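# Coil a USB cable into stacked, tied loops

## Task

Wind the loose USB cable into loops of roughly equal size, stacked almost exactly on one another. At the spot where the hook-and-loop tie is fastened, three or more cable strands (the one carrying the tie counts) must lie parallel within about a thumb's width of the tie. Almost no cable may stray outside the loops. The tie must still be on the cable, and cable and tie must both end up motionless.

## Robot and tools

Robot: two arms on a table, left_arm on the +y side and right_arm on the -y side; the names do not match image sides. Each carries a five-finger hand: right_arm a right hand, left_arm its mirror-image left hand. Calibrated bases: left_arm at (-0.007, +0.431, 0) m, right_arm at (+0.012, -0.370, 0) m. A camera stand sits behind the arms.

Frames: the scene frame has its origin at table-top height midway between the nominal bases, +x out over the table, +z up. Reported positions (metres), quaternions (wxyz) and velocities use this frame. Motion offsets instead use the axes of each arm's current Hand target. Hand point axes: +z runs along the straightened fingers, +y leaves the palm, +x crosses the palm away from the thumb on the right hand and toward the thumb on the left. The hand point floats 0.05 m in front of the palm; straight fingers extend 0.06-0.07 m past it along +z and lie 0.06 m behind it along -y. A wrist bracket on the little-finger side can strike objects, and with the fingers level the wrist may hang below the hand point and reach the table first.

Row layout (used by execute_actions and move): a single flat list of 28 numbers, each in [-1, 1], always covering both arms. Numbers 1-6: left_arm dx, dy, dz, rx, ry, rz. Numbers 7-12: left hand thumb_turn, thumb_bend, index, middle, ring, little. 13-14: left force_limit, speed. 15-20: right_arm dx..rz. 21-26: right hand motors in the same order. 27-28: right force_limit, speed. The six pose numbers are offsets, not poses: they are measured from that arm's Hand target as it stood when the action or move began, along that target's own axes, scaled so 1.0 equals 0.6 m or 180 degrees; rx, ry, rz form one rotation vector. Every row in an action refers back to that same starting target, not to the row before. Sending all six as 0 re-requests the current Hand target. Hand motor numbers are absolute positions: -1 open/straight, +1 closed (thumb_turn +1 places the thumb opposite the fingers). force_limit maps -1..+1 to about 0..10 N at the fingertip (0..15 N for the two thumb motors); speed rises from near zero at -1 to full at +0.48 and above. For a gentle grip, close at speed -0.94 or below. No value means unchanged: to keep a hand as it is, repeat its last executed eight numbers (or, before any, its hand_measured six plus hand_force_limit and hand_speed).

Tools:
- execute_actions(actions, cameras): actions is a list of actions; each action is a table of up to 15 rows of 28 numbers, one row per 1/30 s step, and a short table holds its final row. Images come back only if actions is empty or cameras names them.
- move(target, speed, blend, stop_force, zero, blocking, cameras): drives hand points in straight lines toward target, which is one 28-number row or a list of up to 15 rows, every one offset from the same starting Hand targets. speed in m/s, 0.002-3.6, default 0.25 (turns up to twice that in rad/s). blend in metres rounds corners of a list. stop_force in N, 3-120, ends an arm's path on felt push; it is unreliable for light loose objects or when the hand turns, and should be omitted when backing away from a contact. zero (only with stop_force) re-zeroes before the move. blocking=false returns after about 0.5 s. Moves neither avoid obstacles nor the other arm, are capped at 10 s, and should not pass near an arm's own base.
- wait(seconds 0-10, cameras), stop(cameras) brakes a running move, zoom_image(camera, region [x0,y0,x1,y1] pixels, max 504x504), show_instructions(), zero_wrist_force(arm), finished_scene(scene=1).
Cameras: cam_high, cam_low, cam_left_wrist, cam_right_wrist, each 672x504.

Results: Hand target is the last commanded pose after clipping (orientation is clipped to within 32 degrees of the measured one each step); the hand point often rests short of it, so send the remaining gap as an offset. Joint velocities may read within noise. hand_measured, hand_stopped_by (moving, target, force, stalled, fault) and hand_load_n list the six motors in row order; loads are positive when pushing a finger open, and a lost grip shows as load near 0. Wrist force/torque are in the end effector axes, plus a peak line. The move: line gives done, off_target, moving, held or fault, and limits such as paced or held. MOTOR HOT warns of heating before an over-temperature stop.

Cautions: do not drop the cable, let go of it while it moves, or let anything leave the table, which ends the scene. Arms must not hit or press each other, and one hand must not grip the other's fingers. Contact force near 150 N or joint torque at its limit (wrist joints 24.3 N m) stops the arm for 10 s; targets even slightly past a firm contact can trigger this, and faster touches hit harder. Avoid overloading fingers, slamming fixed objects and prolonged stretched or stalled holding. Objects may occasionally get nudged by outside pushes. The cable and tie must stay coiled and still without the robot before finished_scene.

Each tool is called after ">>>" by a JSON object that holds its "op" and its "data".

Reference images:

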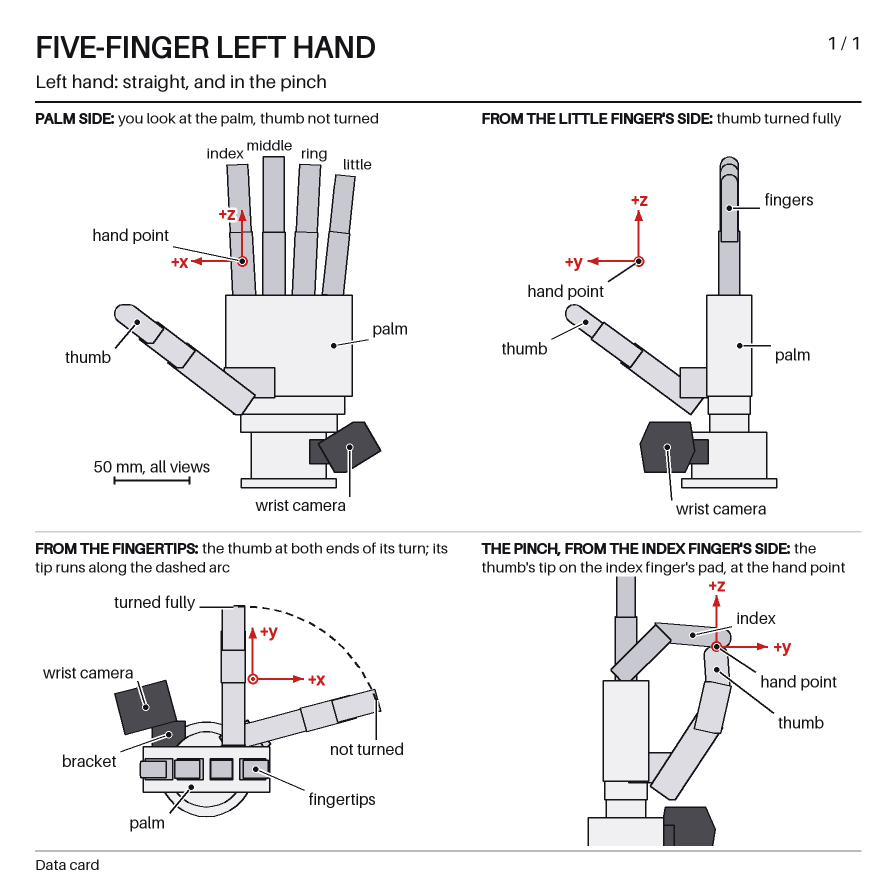

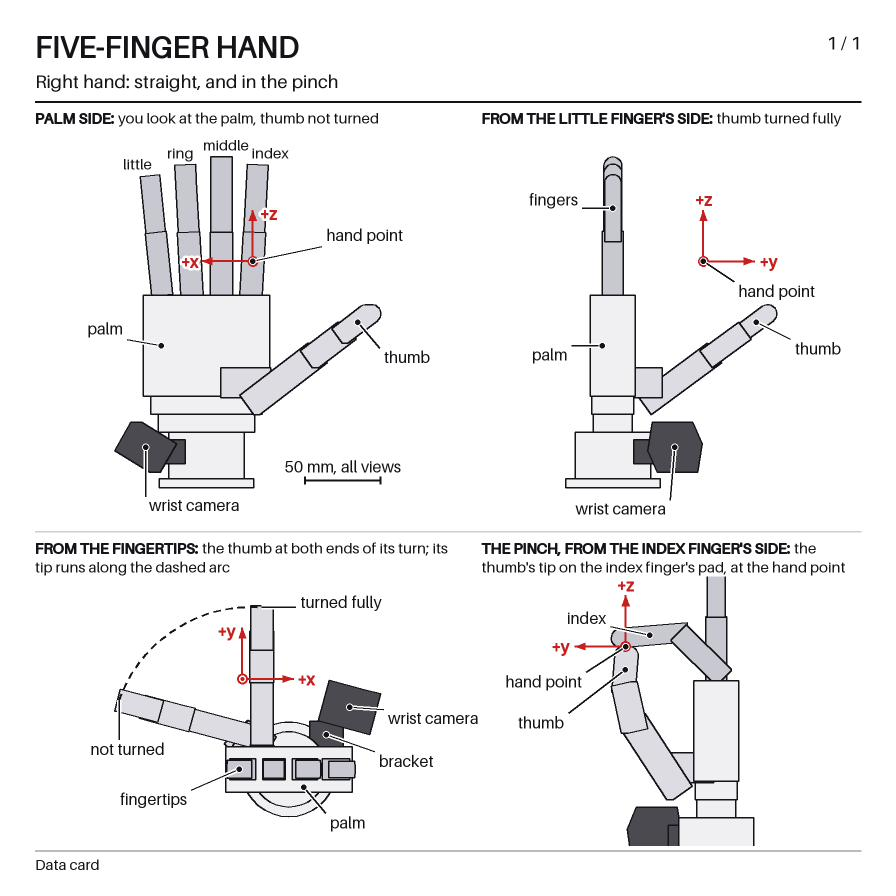

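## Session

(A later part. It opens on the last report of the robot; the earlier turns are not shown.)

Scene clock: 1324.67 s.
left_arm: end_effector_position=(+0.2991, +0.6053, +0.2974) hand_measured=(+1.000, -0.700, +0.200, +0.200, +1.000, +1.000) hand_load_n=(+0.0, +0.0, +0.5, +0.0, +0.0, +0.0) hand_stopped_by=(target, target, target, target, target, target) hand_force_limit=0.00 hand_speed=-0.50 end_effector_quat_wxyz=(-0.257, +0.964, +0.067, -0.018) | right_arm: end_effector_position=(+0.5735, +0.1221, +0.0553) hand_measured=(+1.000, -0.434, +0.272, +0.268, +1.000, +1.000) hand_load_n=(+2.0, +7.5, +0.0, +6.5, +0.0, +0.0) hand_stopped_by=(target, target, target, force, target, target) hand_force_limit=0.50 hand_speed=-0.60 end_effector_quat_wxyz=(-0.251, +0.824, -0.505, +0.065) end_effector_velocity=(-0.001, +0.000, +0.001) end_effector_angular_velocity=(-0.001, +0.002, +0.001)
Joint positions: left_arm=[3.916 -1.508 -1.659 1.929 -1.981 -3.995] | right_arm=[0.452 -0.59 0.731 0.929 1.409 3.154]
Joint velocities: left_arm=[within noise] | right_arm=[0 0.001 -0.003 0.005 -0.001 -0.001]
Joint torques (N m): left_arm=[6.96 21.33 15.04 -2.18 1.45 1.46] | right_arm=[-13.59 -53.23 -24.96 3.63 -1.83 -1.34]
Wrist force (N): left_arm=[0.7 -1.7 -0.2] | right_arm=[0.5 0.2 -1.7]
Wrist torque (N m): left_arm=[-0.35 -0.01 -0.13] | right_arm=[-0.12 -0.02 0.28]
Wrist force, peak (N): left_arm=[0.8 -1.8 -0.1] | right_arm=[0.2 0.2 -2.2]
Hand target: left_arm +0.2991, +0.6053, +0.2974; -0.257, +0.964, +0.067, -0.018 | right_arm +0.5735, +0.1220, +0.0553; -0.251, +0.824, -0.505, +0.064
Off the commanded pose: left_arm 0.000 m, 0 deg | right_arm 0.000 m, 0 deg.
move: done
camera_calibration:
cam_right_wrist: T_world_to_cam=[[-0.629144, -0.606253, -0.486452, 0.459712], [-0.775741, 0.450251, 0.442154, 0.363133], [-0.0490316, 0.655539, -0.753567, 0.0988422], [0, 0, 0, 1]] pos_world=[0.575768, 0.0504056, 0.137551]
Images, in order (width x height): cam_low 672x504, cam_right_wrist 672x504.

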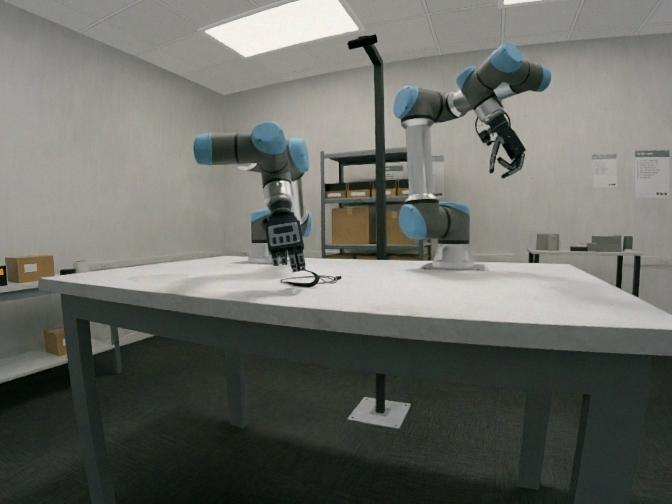

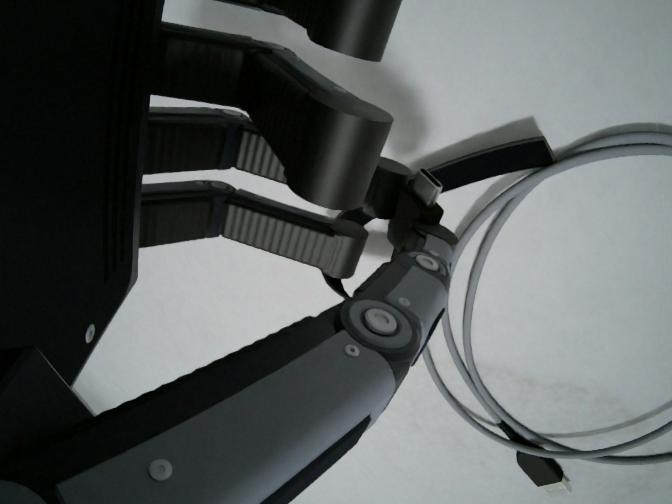

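>>> {"op": "move", "data": {"target": [[0,0,0,0,0,0,1,-0.7,0.2,0.2,1,1,0,-0.5,0.0388,0.0045,-0.0187,0,0,0,1,-0.426,0.272,0.272,1,1,0.5,-0.6]], "speed": 0.06, "cameras": ["cam_low","cam_right_wrist"]}}

>>> {"op": "zoom_image", "data": {"camera": "cam_right_wrist", "region": [340, 180, 672, 504]}}

>>> {"op": "zoom_image", "data": {"camera": "cam_low", "region": [270, 255, 350, 300]}}

Scene clock: 1327.77 s.
left_arm: end_effector_position=(+0.2991, +0.6053, +0.2974) hand_measured=(+1.000, -0.700, +0.200, +0.200, +1.000, +1.000) hand_load_n=(+0.0, +0.0, +0.0, +0.0, +0.0, +0.0) hand_stopped_by=(target, target, target, target, target, target) hand_force_limit=0.00 hand_speed=-0.50 end_effector_quat_wxyz=(-0.257, +0.964, +0.067, -0.018) | right_arm: end_effector_position=(+0.5786, +0.0972, +0.0603) hand_measured=(+1.000, -0.434, +0.272, +0.268, +1.000, +1.000) hand_load_n=(+1.5, +7.5, +0.0, +6.5, +0.0, +0.0) hand_stopped_by=(target, target, target, force, target, target) hand_force_limit=0.50 hand_speed=-0.60 end_effector_quat_wxyz=(-0.251, +0.824, -0.505, +0.064) end_effector_velocity=(-0.001, -0.001, +0.000) end_effector_angular_velocity=(+0.000, +0.001, +0.001)
Joint positions: left_arm=[3.916 -1.508 -1.659 1.929 -1.981 -3.995] | right_arm=[0.413 -0.628 0.79 0.913 1.391 3.12]
Joint velocities: left_arm=[within noise] | right_arm=[-0.001 -0.003 0.005 -0.001 -0.001 -0.001]
Joint torques (N m): left_arm=[6.06 21.03 15.67 -2.19 1.5 1.51] | right_arm=[-12.28 -61.99 -7.51 -0.77 -2 -1.51]
Wrist force (N): left_arm=[0.6 -1.7 -0.1] | right_arm=[0.3 0.1 -1.8]
Wrist torque (N m): left_arm=[-0.36 0.00 -0.13] | right_arm=[-0.12 0.02 0.26]
Wrist force, peak (N): left_arm=[0.7 -1.9 -0.1] | right_arm=[0.2 0.1 -2.1]
Hand target: left_arm +0.2991, +0.6053, +0.2974; -0.257, +0.964, +0.067, -0.018 | right_arm +0.5786, +0.0970, +0.0603; -0.251, +0.824, -0.505, +0.064
Off the commanded pose: left_arm 0.000 m, 0 deg | right_arm 0.000 m, 0 deg.
move: done
camera_calibration:
cam_right_wrist: T_world_to_cam=[[-0.629224, -0.606247, -0.486356, 0.45029], [-0.775669, 0.450265, 0.442265, 0.376032], [-0.0491322, 0.655535, -0.753565, 0.119241], [0, 0, 0, 1]] pos_world=[0.580868, 0.0255056, 0.142552]
Images, in order (width x height): cam_low 672x504, cam_right_wrist 672x504.

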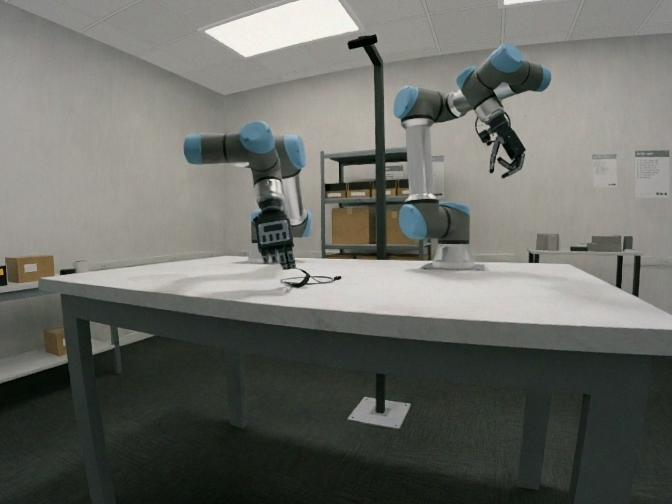

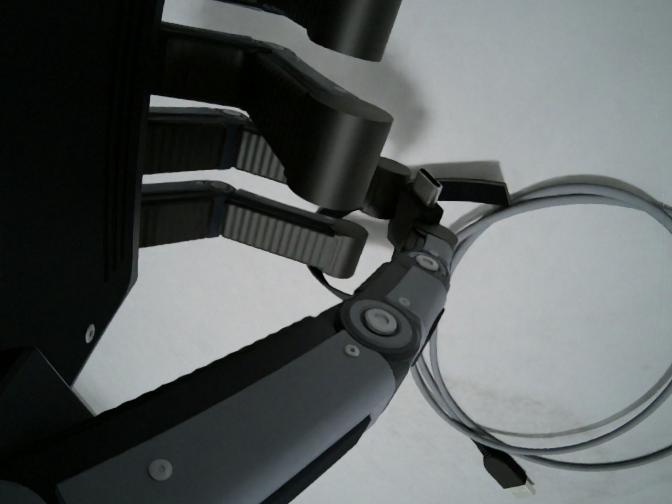

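Scaled by 1.518 from the camera's 672x504 image, which has a finer 960x720 frame.

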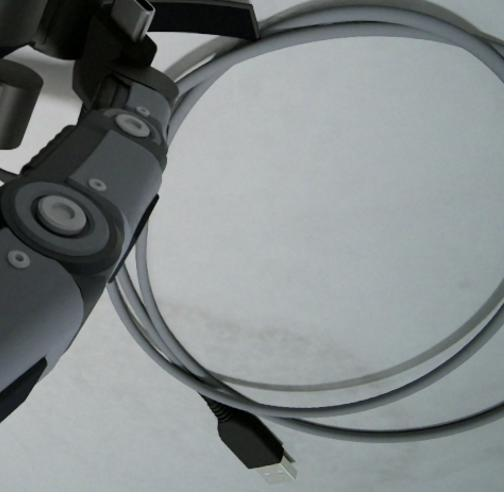

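Scaled by 6.300 from the camera's 672x504 image, which has a finer 960x720 frame.

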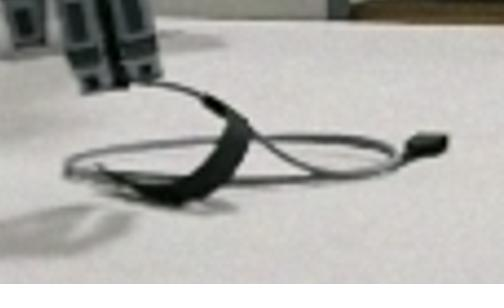

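>>> {"op": "move", "data": {"target": [[0,0,0,0,0,0,1,-0.7,0.2,0.2,1,1,0,-0.5,0.0387,0.0201,-0.0030,0.0259,0.1721,0.2151,1,-0.426,0.272,0.272,1,1,0.5,-0.6]], "speed": 0.12, "cameras": ["cam_high","cam_low","cam_right_wrist"]}}

>>> {"op": "zoom_image", "data": {"camera": "cam_right_wrist", "region": [340, 180, 672, 504]}}

>>> {"op": "zoom_image", "data": {"camera": "cam_low", "region": [270, 255, 350, 300]}}

Scene clock: 1345.70 s.
left_arm: end_effector_position=(+0.2991, +0.6053, +0.2974) hand_measured=(+1.000, -0.700, +0.200, +0.200, +1.000, +1.000) hand_load_n=(+0.0, +0.0, +0.0, +0.0, +0.0, +0.0) hand_stopped_by=(target, target, target, target, target, target) hand_force_limit=0.00 hand_speed=-0.50 end_effector_quat_wxyz=(-0.257, +0.964, +0.067, -0.018) | right_arm: end_effector_position=(+0.5795, +0.0720, +0.0527) hand_measured=(+1.000, -0.434, +0.272, +0.268, +1.000, +1.000) hand_load_n=(+1.5, +7.5, +0.0, +7.0, +0.0, +0.0) hand_stopped_by=(target, target, target, force, target, target) hand_force_limit=0.50 hand_speed=-0.60 end_effector_quat_wxyz=(+0.149, -0.555, +0.790, -0.212)
Joint positions: left_arm=[3.916 -1.508 -1.659 1.929 -1.981 -3.995] | right_arm=[0.536 -0.606 0.786 1.034 1.964 3.943]
Joint torques (N m): left_arm=[5.73 21.56 14.93 -2.24 1.42 1.73] | right_arm=[13.83 -44.24 -23.83 3.97 2.23 1.15]
Wrist force (N): left_arm=[0.5 -1.6 -0.2] | right_arm=[-0.1 0.1 -1.8]
Wrist torque (N m): left_arm=[-0.34 0.02 -0.14] | right_arm=[-0.14 0.10 0.02]
Wrist force, peak (N): left_arm=[0.8 -1.9 -0.1] | right_arm=[-0.4 0.1 -2.2]
Hand target: left_arm +0.2991, +0.6053, +0.2974; -0.257, +0.964, +0.067, -0.018 | right_arm +0.5795, +0.0720, +0.0527; +0.149, -0.555, +0.790, -0.212
Off the commanded pose: left_arm 0.000 m, 0 deg | right_arm 0.000 m, 0 deg.
move: done
camera_calibration:
cam_right_wrist: T_world_to_cam=[[-0.88535, 0.00948279, -0.464829, 0.534888], [-0.155567, 0.936119, 0.315403, 0.00382448], [0.438126, 0.351555, -0.827318, -0.126467], [0, 0, 0, 1]] pos_world=[0.529567, 0.0358077, 0.142797]
Images, in order (width x height): cam_high 672x504, cam_low 672x504, cam_right_wrist 672x504.

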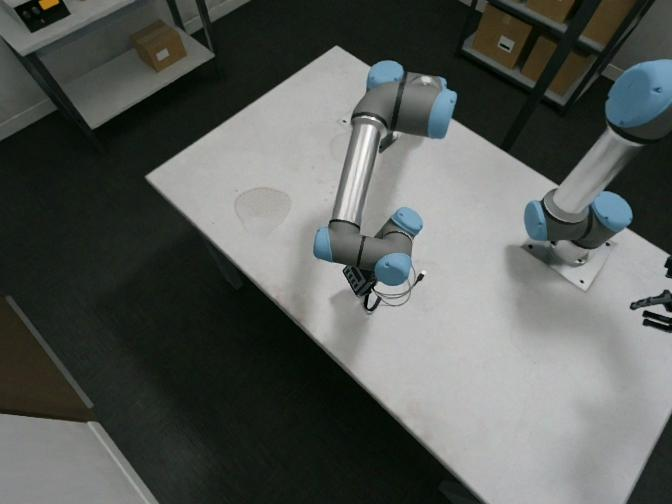

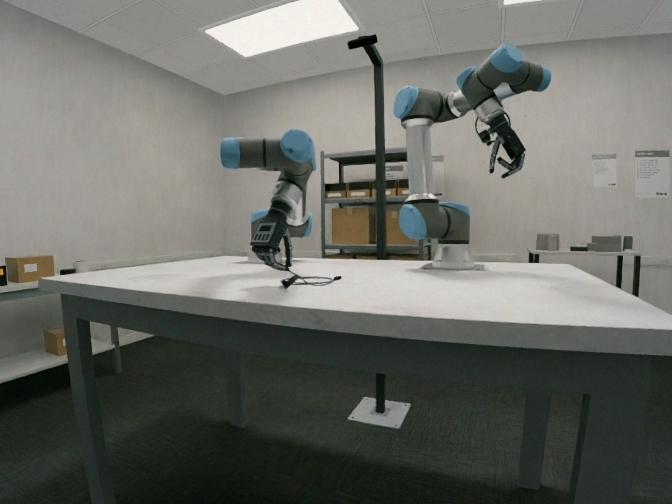

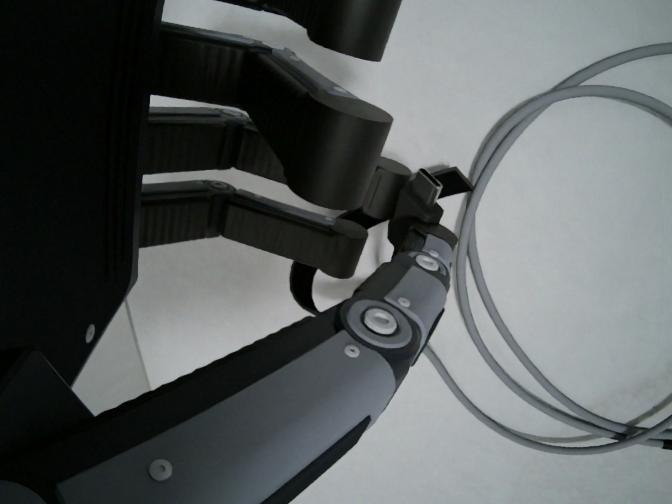

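Scaled by 1.518 from the camera's 672x504 image, which has a finer 960x720 frame.

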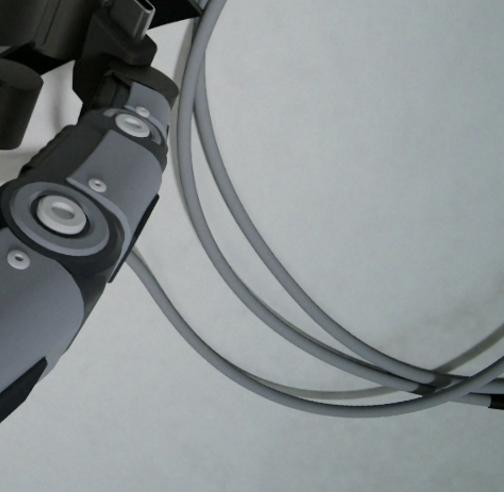

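Scaled by 6.300 from the camera's 672x504 image, which has a finer 960x720 frame.

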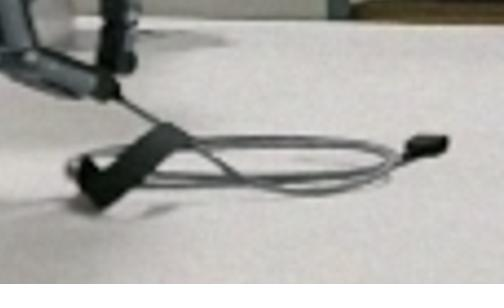

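>>> {"op": "move", "data": {"target": [[0,0,0,0,0,0,1,-0.7,0.2,0.2,1,1,0,-0.5,0.0392,0.0171,0.0190,0,0,0,1,-0.426,0.272,0.272,1,1,0.5,-0.6]], "speed": 0.06, "cameras": ["cam_high","cam_low","cam_right_wrist"]}}

>>> {"op": "zoom_image", "data": {"camera": "cam_high", "region": [340, 245, 450, 325]}}

>>> {"op": "zoom_image", "data": {"camera": "cam_low", "region": [270, 255, 350, 300]}}

Scene clock: 1349.43 s.
left_arm: end_effector_position=(+0.2991, +0.6053, +0.2974) hand_measured=(+1.000, -0.700, +0.200, +0.200, +1.000, +1.000) hand_load_n=(+0.0, +0.0, +0.0, +0.0, +0.0, +0.0) hand_stopped_by=(target, target, target, target, target, target) hand_force_limit=0.00 hand_speed=-0.50 end_effector_quat_wxyz=(-0.257, +0.964, +0.067, -0.018) | right_arm: end_effector_position=(+0.5686, +0.0510, +0.0378) hand_measured=(+1.000, -0.434, +0.272, +0.268, +1.000, +1.000) hand_load_n=(+2.0, +7.5, +0.0, +7.0, +0.0, +0.0) hand_stopped_by=(target, target, target, force, target, target) hand_force_limit=0.50 hand_speed=-0.60 end_effector_quat_wxyz=(+0.149, -0.555, +0.790, -0.212) end_effector_velocity=(+0.001, -0.001, +0.000) end_effector_angular_velocity=(+0.001, -0.003, +0.000)
Joint positions: left_arm=[3.916 -1.508 -1.659 1.929 -1.981 -3.995] | right_arm=[0.516 -0.665 0.936 0.937 1.957 3.922]
Joint velocities: left_arm=[within noise] | right_arm=[-0.001 -0.002 0.003 -0.005 0 -0.002]
Joint torques (N m): left_arm=[6.69 21.3 15.54 -2.17 1.44 1.6] | right_arm=[-13.66 -60.76 -6.19 -0.58 -1.05 -1.38]
Wrist force (N): left_arm=[0.7 -1.5 -0.2] | right_arm=[-0.2 0.0 -1.7]
Wrist torque (N m): left_arm=[-0.33 -0.01 -0.14] | right_arm=[-0.15 0.07 0.20]
Wrist force, peak (N): left_arm=[0.8 -1.8 -0.1] | right_arm=[0.1 0.2 -2.0]
Hand target: left_arm +0.2991, +0.6053, +0.2974; -0.257, +0.964, +0.067, -0.018 | right_arm +0.5685, +0.0509, +0.0377; +0.149, -0.555, +0.790, -0.212
Off the commanded pose: left_arm 0.000 m, 0 deg | right_arm 0.000 m, 0 deg.
move: done
camera_calibration:
cam_right_wrist: T_world_to_cam=[[-0.88538, 0.00978464, -0.464765, 0.518469], [-0.155151, 0.936232, 0.315274, 0.0263182], [0.438213, 0.351246, -0.827403, -0.126749], [0, 0, 0, 1]] pos_world=[0.518668, 0.0148073, 0.127796]
Images, in order (width x height): cam_high 672x504, cam_low 672x504, cam_right_wrist 672x504.

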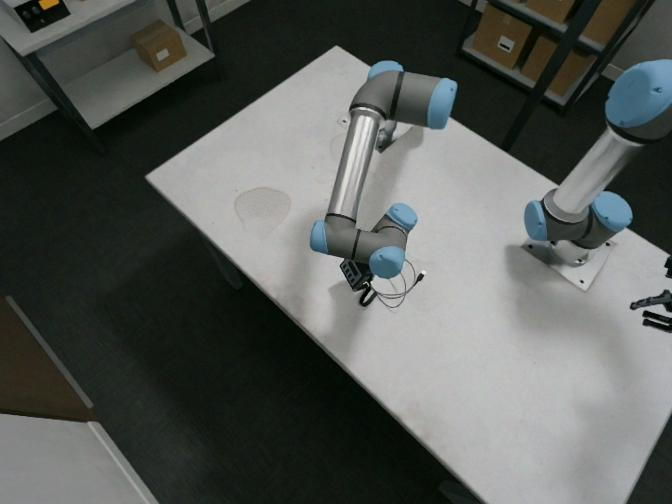

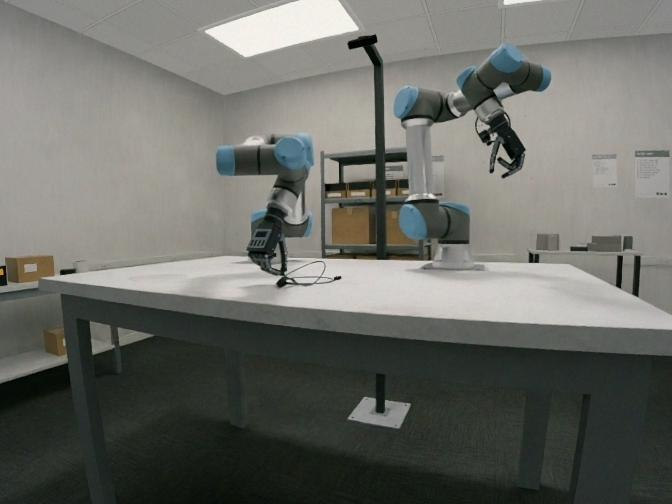

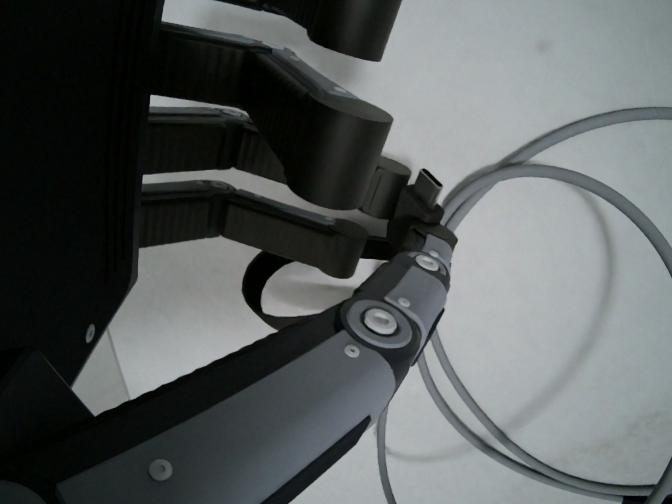

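Scaled by 4.582 from the camera's 672x504 image, which has a finer 960x720 frame.

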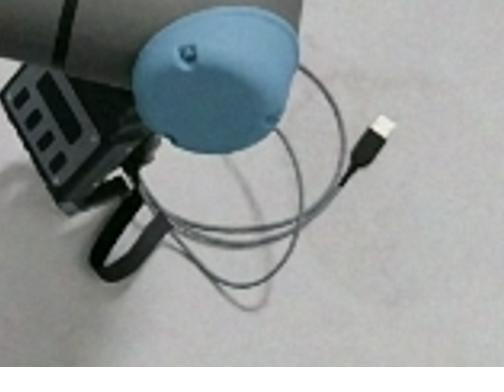

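Scaled by 6.300 from the camera's 672x504 image, which has a finer 960x720 frame.

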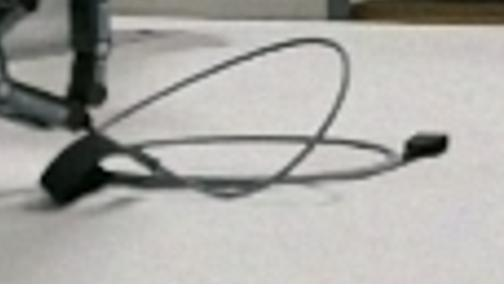

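>>> {"op": "move", "data": {"target": [[0,0,0,0,0,0,1,-0.7,0.2,0.2,1,1,0,-0.5,-0.0690,-0.0337,-0.0287,0,-0.0833,-0.1443,1,-0.426,0.272,0.272,1,1,0.5,-0.6]], "speed": 0.08, "cameras": ["cam_high","cam_low","cam_right_wrist"]}}

>>> {"op": "zoom_image", "data": {"camera": "cam_high", "region": [340, 245, 450, 325]}}

>>> {"op": "zoom_image", "data": {"camera": "cam_low", "region": [270, 255, 350, 300]}}

Scene clock: 1358.90 s.
left_arm: end_effector_position=(+0.2991, +0.6053, +0.2974) hand_measured=(+1.000, -0.700, +0.200, +0.200, +1.000, +1.000) hand_load_n=(+0.0, +0.0, +0.0, +0.0, +0.0, +0.0) hand_stopped_by=(target, target, target, target, target, target) hand_force_limit=0.00 hand_speed=-0.50 end_effector_quat_wxyz=(-0.257, +0.964, +0.067, -0.018) | right_arm: end_effector_position=(+0.5909, +0.0868, +0.0627) hand_measured=(+1.000, -0.434, +0.272, +0.268, +1.000, +1.000) hand_load_n=(+2.0, +7.5, +0.0, +6.5, +0.0, +0.0) hand_stopped_by=(target, target, target, force, target, target) hand_force_limit=0.50 hand_speed=-0.60 end_effector_quat_wxyz=(-0.199, +0.741, -0.620, +0.166) end_effector_velocity=(+0.000, +0.000, +0.001) end_effector_angular_velocity=(-0.001, +0.000, +0.005)
Joint positions: left_arm=[3.916 -1.508 -1.659 1.929 -1.981 -3.995] | right_arm=[0.485 -0.63 0.771 0.925 1.719 3.402]
Joint velocities: left_arm=[within noise] | right_arm=[0 0 -0.002 0.002 -0.002 -0.005]
Joint torques (N m): left_arm=[6.12 21.51 16.07 -2.38 1.38 1.46] | right_arm=[-12.82 -44.58 -23.82 3.64 -1.64 -1.5]
Wrist force (N): left_arm=[0.6 -1.5 -0.1] | right_arm=[0.0 0.1 -1.7]
Wrist torque (N m): left_arm=[-0.33 0.00 -0.14] | right_arm=[-0.14 0.09 0.20]
Wrist force, peak (N): left_arm=[0.7 -1.8 0.1] | right_arm=[0.0 0.0 -2.3]
Hand target: left_arm +0.2991, +0.6053, +0.2974; -0.257, +0.964, +0.067, -0.018 | right_arm +0.5909, +0.0868, +0.0628; -0.199, +0.741, -0.620, +0.166
Off the commanded pose: left_arm 0.000 m, 0 deg | right_arm 0.000 m, 0 deg.
move: done
camera_calibration:
cam_right_wrist: T_world_to_cam=[[-0.771784, -0.43393, -0.464816, 0.520904], [-0.602176, 0.733586, 0.315016, 0.270119], [0.204288, 0.523026, -0.827472, -0.00512107], [0, 0, 0, 1]] pos_world=[0.565731, 0.0305585, 0.152795]
Images, in order (width x height): cam_high 672x504, cam_low 672x504, cam_right_wrist 672x504.

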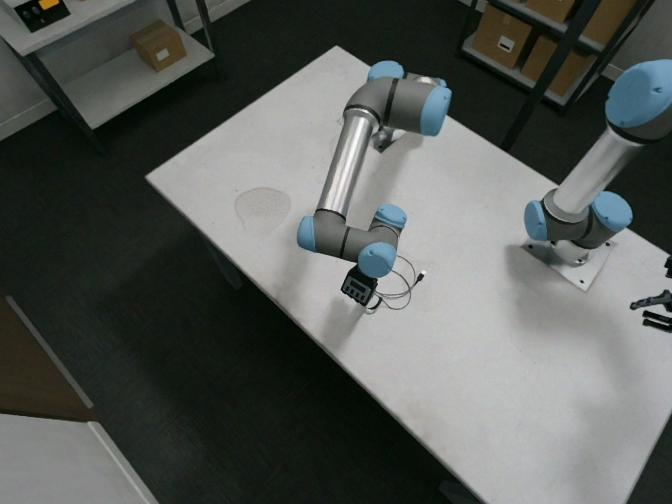

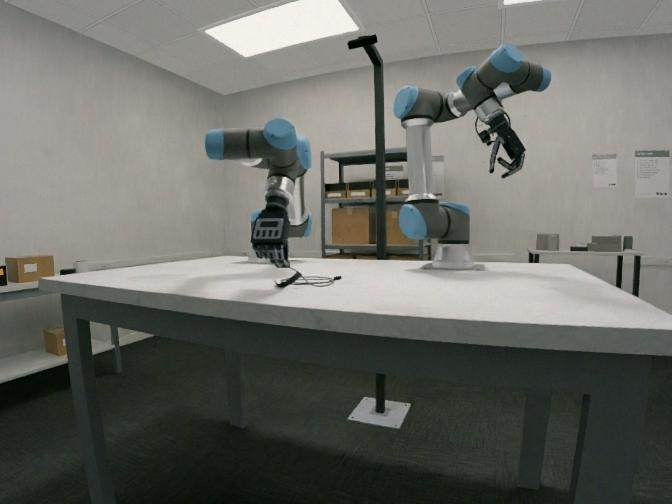

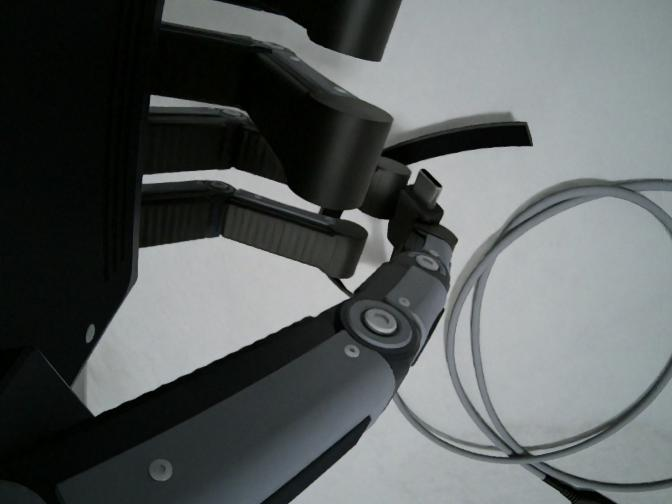

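Scaled by 4.582 from the camera's 672x504 image, which has a finer 960x720 frame.

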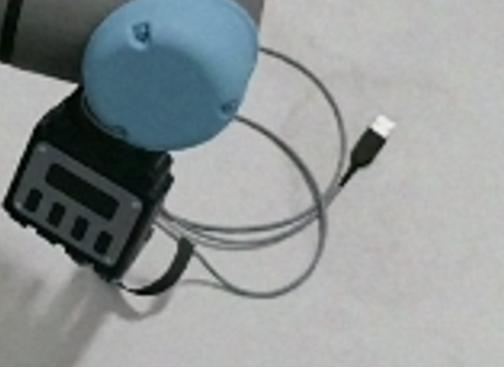

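Scaled by 6.300 from the camera's 672x504 image, which has a finer 960x720 frame.

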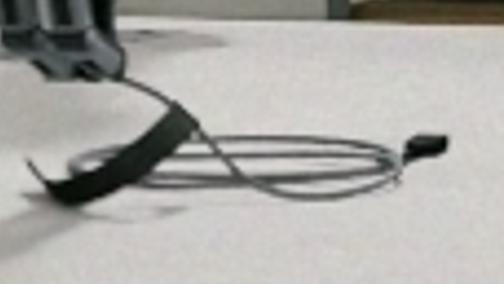

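>>> {"op": "move", "data": {"target": [[0,0,0,0,0,0,1,-0.7,0.2,0.2,1,1,0,-0.5,0.0384,-0.0100,-0.0038,0,0,0,1,-0.426,0.272,0.272,1,1,0.5,-0.6]], "speed": 0.05, "cameras": ["cam_high","cam_low","cam_right_wrist"]}}

>>> {"op": "zoom_image", "data": {"camera": "cam_high", "region": [340, 245, 450, 325]}}

>>> {"op": "zoom_image", "data": {"camera": "cam_low", "region": [270, 255, 350, 300]}}

Scene clock: 1362.80 s.
left_arm: end_effector_position=(+0.2991, +0.6053, +0.2974) hand_measured=(+1.000, -0.700, +0.200, +0.200, +1.000, +1.000) hand_load_n=(+0.0, +0.0, +0.0, +0.0, +0.0, +0.0) hand_stopped_by=(target, target, target, target, target, target) hand_force_limit=0.00 hand_speed=-0.50 end_effector_quat_wxyz=(-0.257, +0.964, +0.067, -0.018) | right_arm: end_effector_position=(+0.5989, +0.0651, +0.0677) hand_measured=(+1.000, -0.434, +0.272, +0.268, +1.000, +1.000) hand_load_n=(+2.0, +7.5, +0.0, +6.5, +0.0, +0.0) hand_stopped_by=(target, target, target, force, target, target) hand_force_limit=0.50 hand_speed=-0.60 end_effector_quat_wxyz=(-0.199, +0.741, -0.620, +0.166)
Joint positions: left_arm=[3.916 -1.508 -1.659 1.929 -1.981 -3.995] | right_arm=[0.449 -0.657 0.807 0.911 1.701 3.37]
Joint torques (N m): left_arm=[6.28 20.39 15.88 -2.22 1.42 1.59] | right_arm=[-13 -60.92 -6.81 -0.94 -1.65 -1.49]
Wrist force (N): left_arm=[0.5 -1.5 -0.2] | right_arm=[0.0 0.1 -1.6]
Wrist torque (N m): left_arm=[-0.32 0.01 -0.14] | right_arm=[-0.15 0.06 0.22]
Wrist force, peak (N): left_arm=[0.8 -1.8 -0.2] | right_arm=[0.0 -0.1 -2.0]
Hand target: left_arm +0.2991, +0.6053, +0.2974; -0.257, +0.964, +0.067, -0.018 | right_arm +0.5990, +0.0649, +0.0677; -0.199, +0.741, -0.620, +0.166
Off the commanded pose: left_arm 0.000 m, 0 deg | right_arm 0.000 m, 0 deg.
move: done
camera_calibration:
cam_right_wrist: T_world_to_cam=[[-0.771711, -0.434195, -0.464689, 0.519925], [-0.602366, 0.733405, 0.315075, 0.289381], [0.204002, 0.52306, -0.827521, 0.00890388], [0, 0, 0, 1]] pos_world=[0.573729, 0.00885787, 0.157795]
Images, in order (width x height): cam_high 672x504, cam_low 672x504, cam_right_wrist 672x504.

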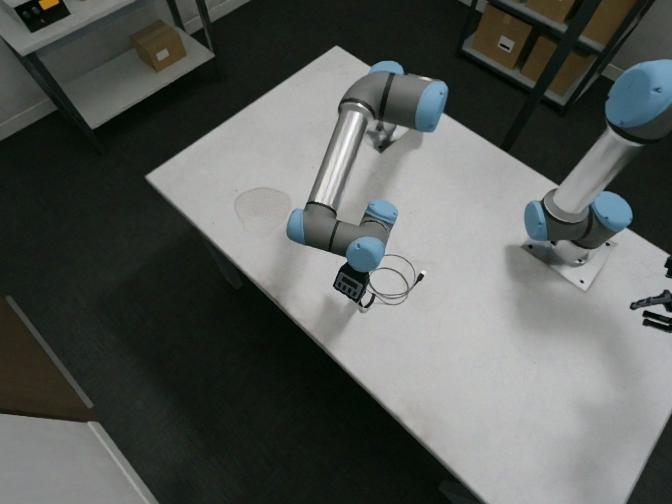

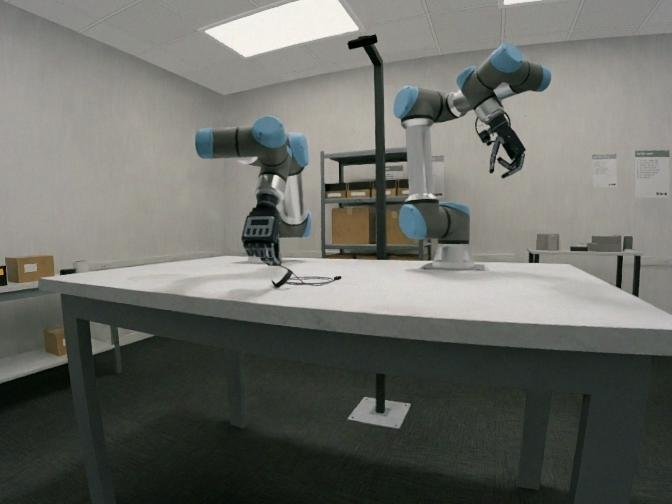

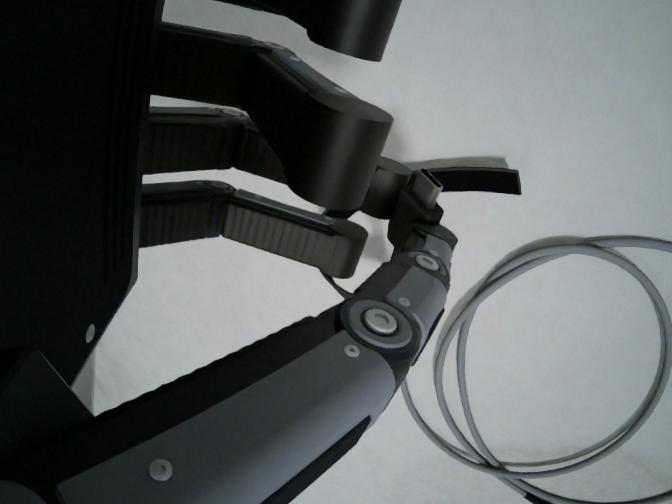

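Scaled by 4.582 from the camera's 672x504 image, which has a finer 960x720 frame.

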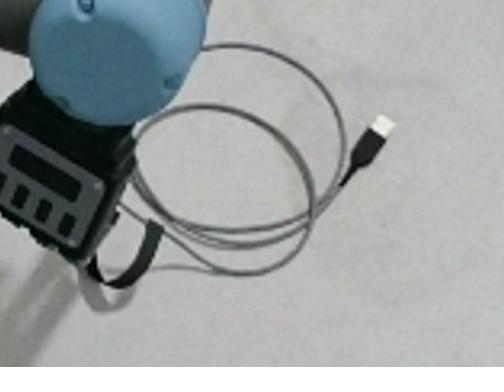

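Scaled by 6.300 from the camera's 672x504 image, which has a finer 960x720 frame.

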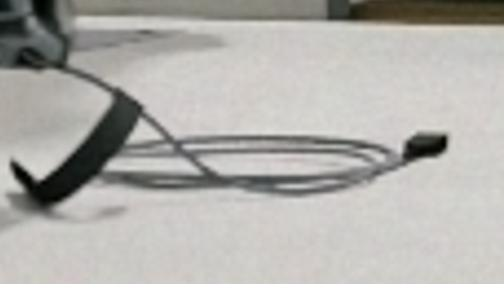

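>>> {"op": "move", "data": {"target": [[0,0,0,0,0,0,1,-0.7,0.2,0.2,1,1,0,-0.5,-0.0956,-0.0365,-0.0950,-0.0035,-0.0931,-0.1402,1,-0.426,0.272,0.272,1,1,0.5,-0.6]], "speed": 0.12}}

Scene clock: 1385.97 s.
left_arm: end_effector_position=(+0.2991, +0.6053, +0.2974) hand_measured=(+1.000, -0.700, +0.200, +0.200, +1.000, +1.000) hand_load_n=(+0.0, +0.0, +0.0, +0.0, +0.0, +0.0) hand_stopped_by=(target, target, target, target, target, target) hand_force_limit=0.00 hand_speed=-0.50 end_effector_quat_wxyz=(-0.257, +0.964, +0.067, -0.018) | right_arm: end_effector_position=(+0.5795, +0.1196, +0.1280) hand_measured=(+1.000, -0.434, +0.272, +0.268, +1.000, +1.000) hand_load_n=(+2.0, +7.5, +0.0, +6.5, +0.0, +0.5) hand_stopped_by=(target, target, target, force, target, target) hand_force_limit=0.50 hand_speed=-0.60 end_effector_quat_wxyz=(-0.241, +0.875, -0.409, +0.093)
Joint positions: left_arm=[3.916 -1.508 -1.659 1.929 -1.981 -3.995] | right_arm=[0.467 -0.557 0.468 1.156 1.419 2.942]
Joint torques (N m): left_arm=[5.76 19.84 15.36 -2.07 1.28 1.44] | right_arm=[14.46 -46.53 -23.97 3.49 -1.93 -1.36]
Wrist force (N): left_arm=[0.6 -1.7 -0.2] | right_arm=[0.2 -0.1 -1.6]
Wrist torque (N m): left_arm=[-0.35 0.00 -0.13] | right_arm=[-0.18 0.03 0.22]
Wrist force, peak (N): left_arm=[0.7 -1.9 0.0] | right_arm=[-0.1 0.2 -2.1]
Hand target: left_arm +0.2991, +0.6053, +0.2974; -0.257, +0.964, +0.067, -0.018 | right_arm +0.5795, +0.1197, +0.1280; -0.241, +0.875, -0.409, +0.093
Off the commanded pose: left_arm 0.000 m, 0 deg | right_arm 0.000 m, 0 deg.
move: done

>>> {"op": "move", "data": {"target": [[0,0,0,0,0,0,1,-0.7,0.2,0.2,1,1,0,-0.5,-0.1950,-0.0315,-0.0712,0,0,-0.3333,1,-0.426,0.272,0.272,1,1,0.5,-0.6]], "speed": 0.15}}

Scene clock: 1391.30 s.
left_arm: end_effector_position=(+0.2991, +0.6053, +0.2974) hand_measured=(+1.000, -0.700, +0.200, +0.200, +1.000, +1.000) hand_load_n=(+0.0, +0.0, +0.0, +0.0, +0.0, +0.5) hand_stopped_by=(target, target, target, target, target, target) hand_force_limit=0.00 hand_speed=-0.50 end_effector_quat_wxyz=(-0.257, +0.964, +0.067, -0.018) | right_arm: end_effector_position=(+0.5006, +0.2038, +0.1782) hand_measured=(+1.000, -0.434, +0.272, +0.268, +1.000, +1.000) hand_load_n=(+2.0, +7.5, +0.0, +7.0, +0.0, +0.5) hand_stopped_by=(target, target, target, force, target, target) hand_force_limit=0.50 hand_speed=-0.60 end_effector_quat_wxyz=(-0.165, +0.961, +0.083, +0.204)
Joint positions: left_arm=[3.916 -1.508 -1.659 1.929 -1.981 -3.995] | right_arm=[0.737 -0.409 0.035 1.413 1.551 2.131]
Joint torques (N m): left_arm=[6.2 20.61 15.88 -2.4 1.28 1.45] | right_arm=[14.09 -47.75 -22.9 3.54 1.77 -1.29]
Wrist force (N): left_arm=[0.6 -1.7 0.1] | right_arm=[0.0 0.4 -1.9]
Wrist torque (N m): left_arm=[-0.37 0.01 -0.13] | right_arm=[-0.06 0.11 0.14]
Wrist force, peak (N): left_arm=[0.7 -1.9 -0.2] | right_arm=[-0.1 0.3 -2.2]
Hand target: left_arm +0.2991, +0.6053, +0.2974; -0.257, +0.964, +0.067, -0.018 | right_arm +0.5010, +0.2043, +0.1784; -0.162, +0.962, +0.083, +0.201
Off the commanded pose: left_arm 0.000 m, 0 deg | right_arm 0.001 m, 0 deg.
elbow stopped short (right arm): the move would have taken joint 3 (elbow) straighter than the controller allows.
move: done

>>> {"op": "move", "data": {"target": [[0,0,0,0,0,0,1,-0.7,0.2,0.2,1,1,0,-0.5,-0.1220,-0.0195,-0.1328,0,0,-0.2778,1,-0.426,0.272,0.272,1,1,0.5,-0.6]], "speed": 0.15, "cameras": ["cam_high"]}}

Scene clock: 1396.93 s.
left_arm: end_effector_position=(+0.2991, +0.6053, +0.2974) hand_measured=(+1.000, -0.700, +0.200, +0.200, +1.000, +1.000) hand_load_n=(+0.0, +0.0, +0.0, +0.5, +0.0, +0.0) hand_stopped_by=(target, target, target, target, target, target) hand_force_limit=0.00 hand_speed=-0.50 end_effector_quat_wxyz=(-0.257, +0.964, +0.067, -0.018) | right_arm: end_effector_position=(+0.4034, +0.1808, +0.2204) hand_measured=(+1.000, -0.434, +0.272, +0.268, +1.000, +1.000) hand_load_n=(+2.0, +7.0, +0.0, +7.0, +0.5, +0.0) hand_stopped_by=(target, target, target, force, target, target) hand_force_limit=0.50 hand_speed=-0.60 end_effector_quat_wxyz=(-0.062, +0.837, +0.482, +0.251)
Joint positions: left_arm=[3.916 -1.508 -1.659 1.929 -1.981 -3.995] | right_arm=[0.881 -0.908 0.918 1.04 1.625 1.384]
Joint torques (N m): left_arm=[6.22 20.28 15.1 -2.35 1.37 1.42] | right_arm=[13.76 -54.73 -8.48 -1.06 1.84 -1.48]
Wrist force (N): left_arm=[0.7 -1.6 -0.1] | right_arm=[0.4 0.6 -2.5]
Wrist torque (N m): left_arm=[-0.35 -0.01 -0.13] | right_arm=[-0.03 0.08 0.19]
Wrist force, peak (N): left_arm=[0.8 -1.8 -0.3] | right_arm=[0.4 0.9 -2.9]
Hand target: left_arm +0.2991, +0.6053, +0.2974; -0.257, +0.964, +0.067, -0.018 | right_arm +0.4033, +0.1808, +0.2204; -0.062, +0.837, +0.482, +0.251
Off the commanded pose: left_arm 0.000 m, 0 deg | right_arm 0.000 m, 0 deg.
move: done
Images, in order (width x height): cam_high 672x504.

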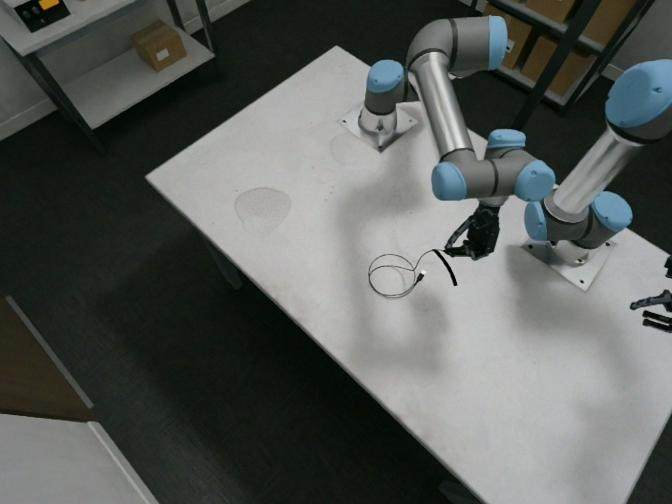

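>>> {"op": "move", "data": {"target": [[0,0,0,0,0,0,1,-0.7,0.2,0.2,1,1,0,-0.5,-0.1030,0.0275,-0.1248,0,0,-0.25,1,-0.426,0.272,0.272,1,1,0.5,-0.6]], "speed": 0.15}}

>>> {"op": "move", "data": {"target": [[0,0,0,0,0,0,1,-0.7,0.2,0.2,1,1,0,-0.5,-0.1168,0.0420,-0.0563,0,0,-0.2222,1,-0.426,0.272,0.272,1,1,0.5,-0.6]], "speed": 0.15, "cameras": ["cam_high","cam_low"]}}

>>> {"op": "zoom_image", "data": {"camera": "cam_high", "region": [340, 180, 460, 310]}}

>>> {"op": "zoom_image", "data": {"camera": "cam_low", "region": [240, 140, 380, 300]}}

Scene clock: 1402.20 s.
left_arm: end_effector_position=(+0.2991, +0.6053, +0.2974) hand_measured=(+1.000, -0.700, +0.200, +0.200, +1.000, +1.000) hand_load_n=(+0.0, -0.5, +0.0, +0.0, +0.0, +0.0) hand_stopped_by=(target, target, target, target, target, target) hand_force_limit=0.00 hand_speed=-0.50 end_effector_quat_wxyz=(-0.257, +0.964, +0.067, -0.018) | right_arm: end_effector_position=(+0.3649, +0.0983, +0.2578) hand_measured=(+1.000, -0.434, +0.272, +0.268, +1.000, +1.000) hand_load_n=(+2.5, +7.0, +0.0, +6.5, +0.0, +0.0) hand_stopped_by=(target, target, target, force, target, target) hand_force_limit=0.50 hand_speed=-0.60 end_effector_quat_wxyz=(+0.039, +0.589, +0.766, +0.256)
Joint positions: left_arm=[3.916 -1.508 -1.659 1.929 -1.981 -3.995] | right_arm=[0.814 -1.27 1.431 0.887 1.591 0.54]
Joint torques (N m): left_arm=[5.58 21.73 16.13 -2.38 1.56 1.6] | right_arm=[-13.54 -39.68 -8.12 -1.06 -1.64 -1.38]
Wrist force (N): left_arm=[0.6 -1.7 -0.1] | right_arm=[0.3 0.7 -3.0]
Wrist torque (N m): left_arm=[-0.36 0.00 -0.14] | right_arm=[0.01 0.07 0.26]
Wrist force, peak (N): left_arm=[0.8 -1.8 -0.2] | right_arm=[0.6 0.8 -3.3]
Hand target: left_arm +0.2991, +0.6053, +0.2974; -0.257, +0.964, +0.067, -0.018 | right_arm +0.3649, +0.0983, +0.2579; +0.039, +0.589, +0.766, +0.256
Off the commanded pose: left_arm 0.000 m, 0 deg | right_arm 0.000 m, 0 deg.
move: done

Scene clock: 1405.23 s.
left_arm: end_effector_position=(+0.2991, +0.6053, +0.2974) hand_measured=(+1.000, -0.700, +0.200, +0.200, +1.000, +1.000) hand_load_n=(+0.0, +0.0, +0.5, +0.0, +0.0, +0.0) hand_stopped_by=(target, target, target, target, target, target) hand_force_limit=0.00 hand_speed=-0.50 end_effector_quat_wxyz=(-0.257, +0.964, +0.067, -0.018) | right_arm: end_effector_position=(+0.3961, +0.0264, +0.2812) hand_measured=(+1.000, -0.434, +0.272, +0.268, +1.000, +1.000) hand_load_n=(+2.5, +7.0, +0.0, +6.5, +0.0, +0.0) hand_stopped_by=(target, target, target, force, target, target) hand_force_limit=0.50 hand_speed=-0.60 end_effector_quat_wxyz=(+0.124, +0.292, +0.921, +0.227)
Joint positions: left_arm=[3.916 -1.508 -1.659 1.929 -1.981 -3.995] | right_arm=[0.514 -1.456 1.637 0.881 1.442 -0.419]
Joint torques (N m): left_arm=[5.55 20.79 14.31 -2.32 1.38 1.52] | right_arm=[-13.31 -32.13 -8.17 3.59 -1.87 -1.24]
Wrist force (N): left_arm=[0.7 -1.7 -0.1] | right_arm=[0.7 0.9 -2.9]
Wrist torque (N m): left_arm=[-0.36 -0.02 -0.13] | right_arm=[0.01 -0.03 0.39]
Wrist force, peak (N): left_arm=[0.6 -1.9 -0.2] | right_arm=[0.6 0.9 -3.1]
Hand target: left_arm +0.2991, +0.6053, +0.2974; -0.257, +0.964, +0.067, -0.018 | right_arm +0.3962, +0.0264, +0.2812; +0.124, +0.292, +0.921, +0.227
Off the commanded pose: left_arm 0.000 m, 0 deg | right_arm 0.000 m, 0 deg.
move: done
Images, in order (width x height): cam_high 672x504, cam_low 672x504.

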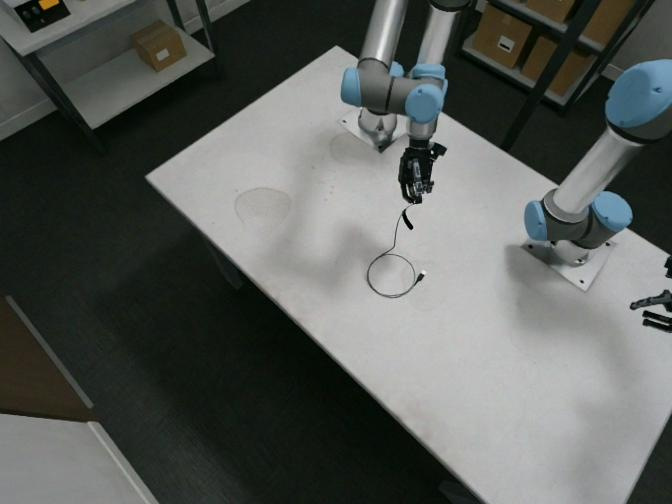

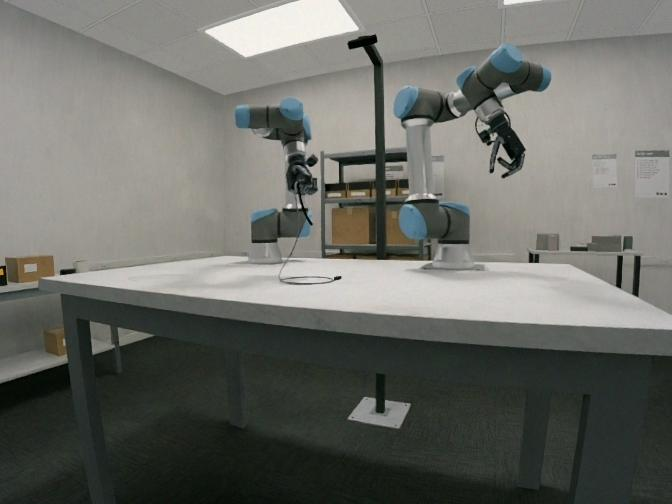

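Scaled by 3.877 from the camera's 672x504 image, which has a finer 960x720 frame.

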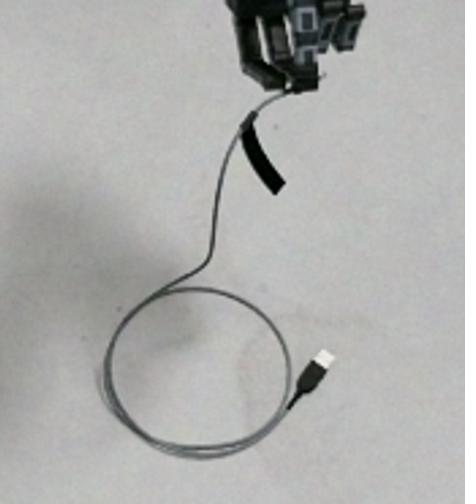

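Scaled by 3.150 from the camera's 672x504 image, which has a finer 960x720 frame.

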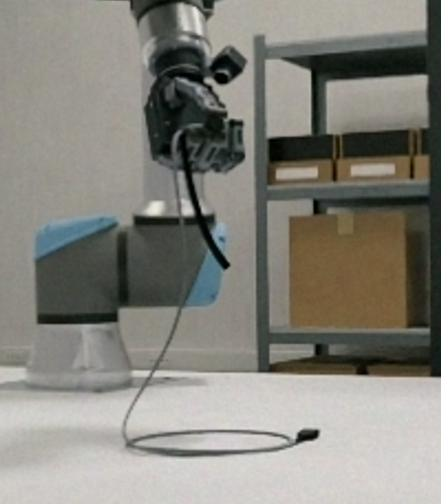

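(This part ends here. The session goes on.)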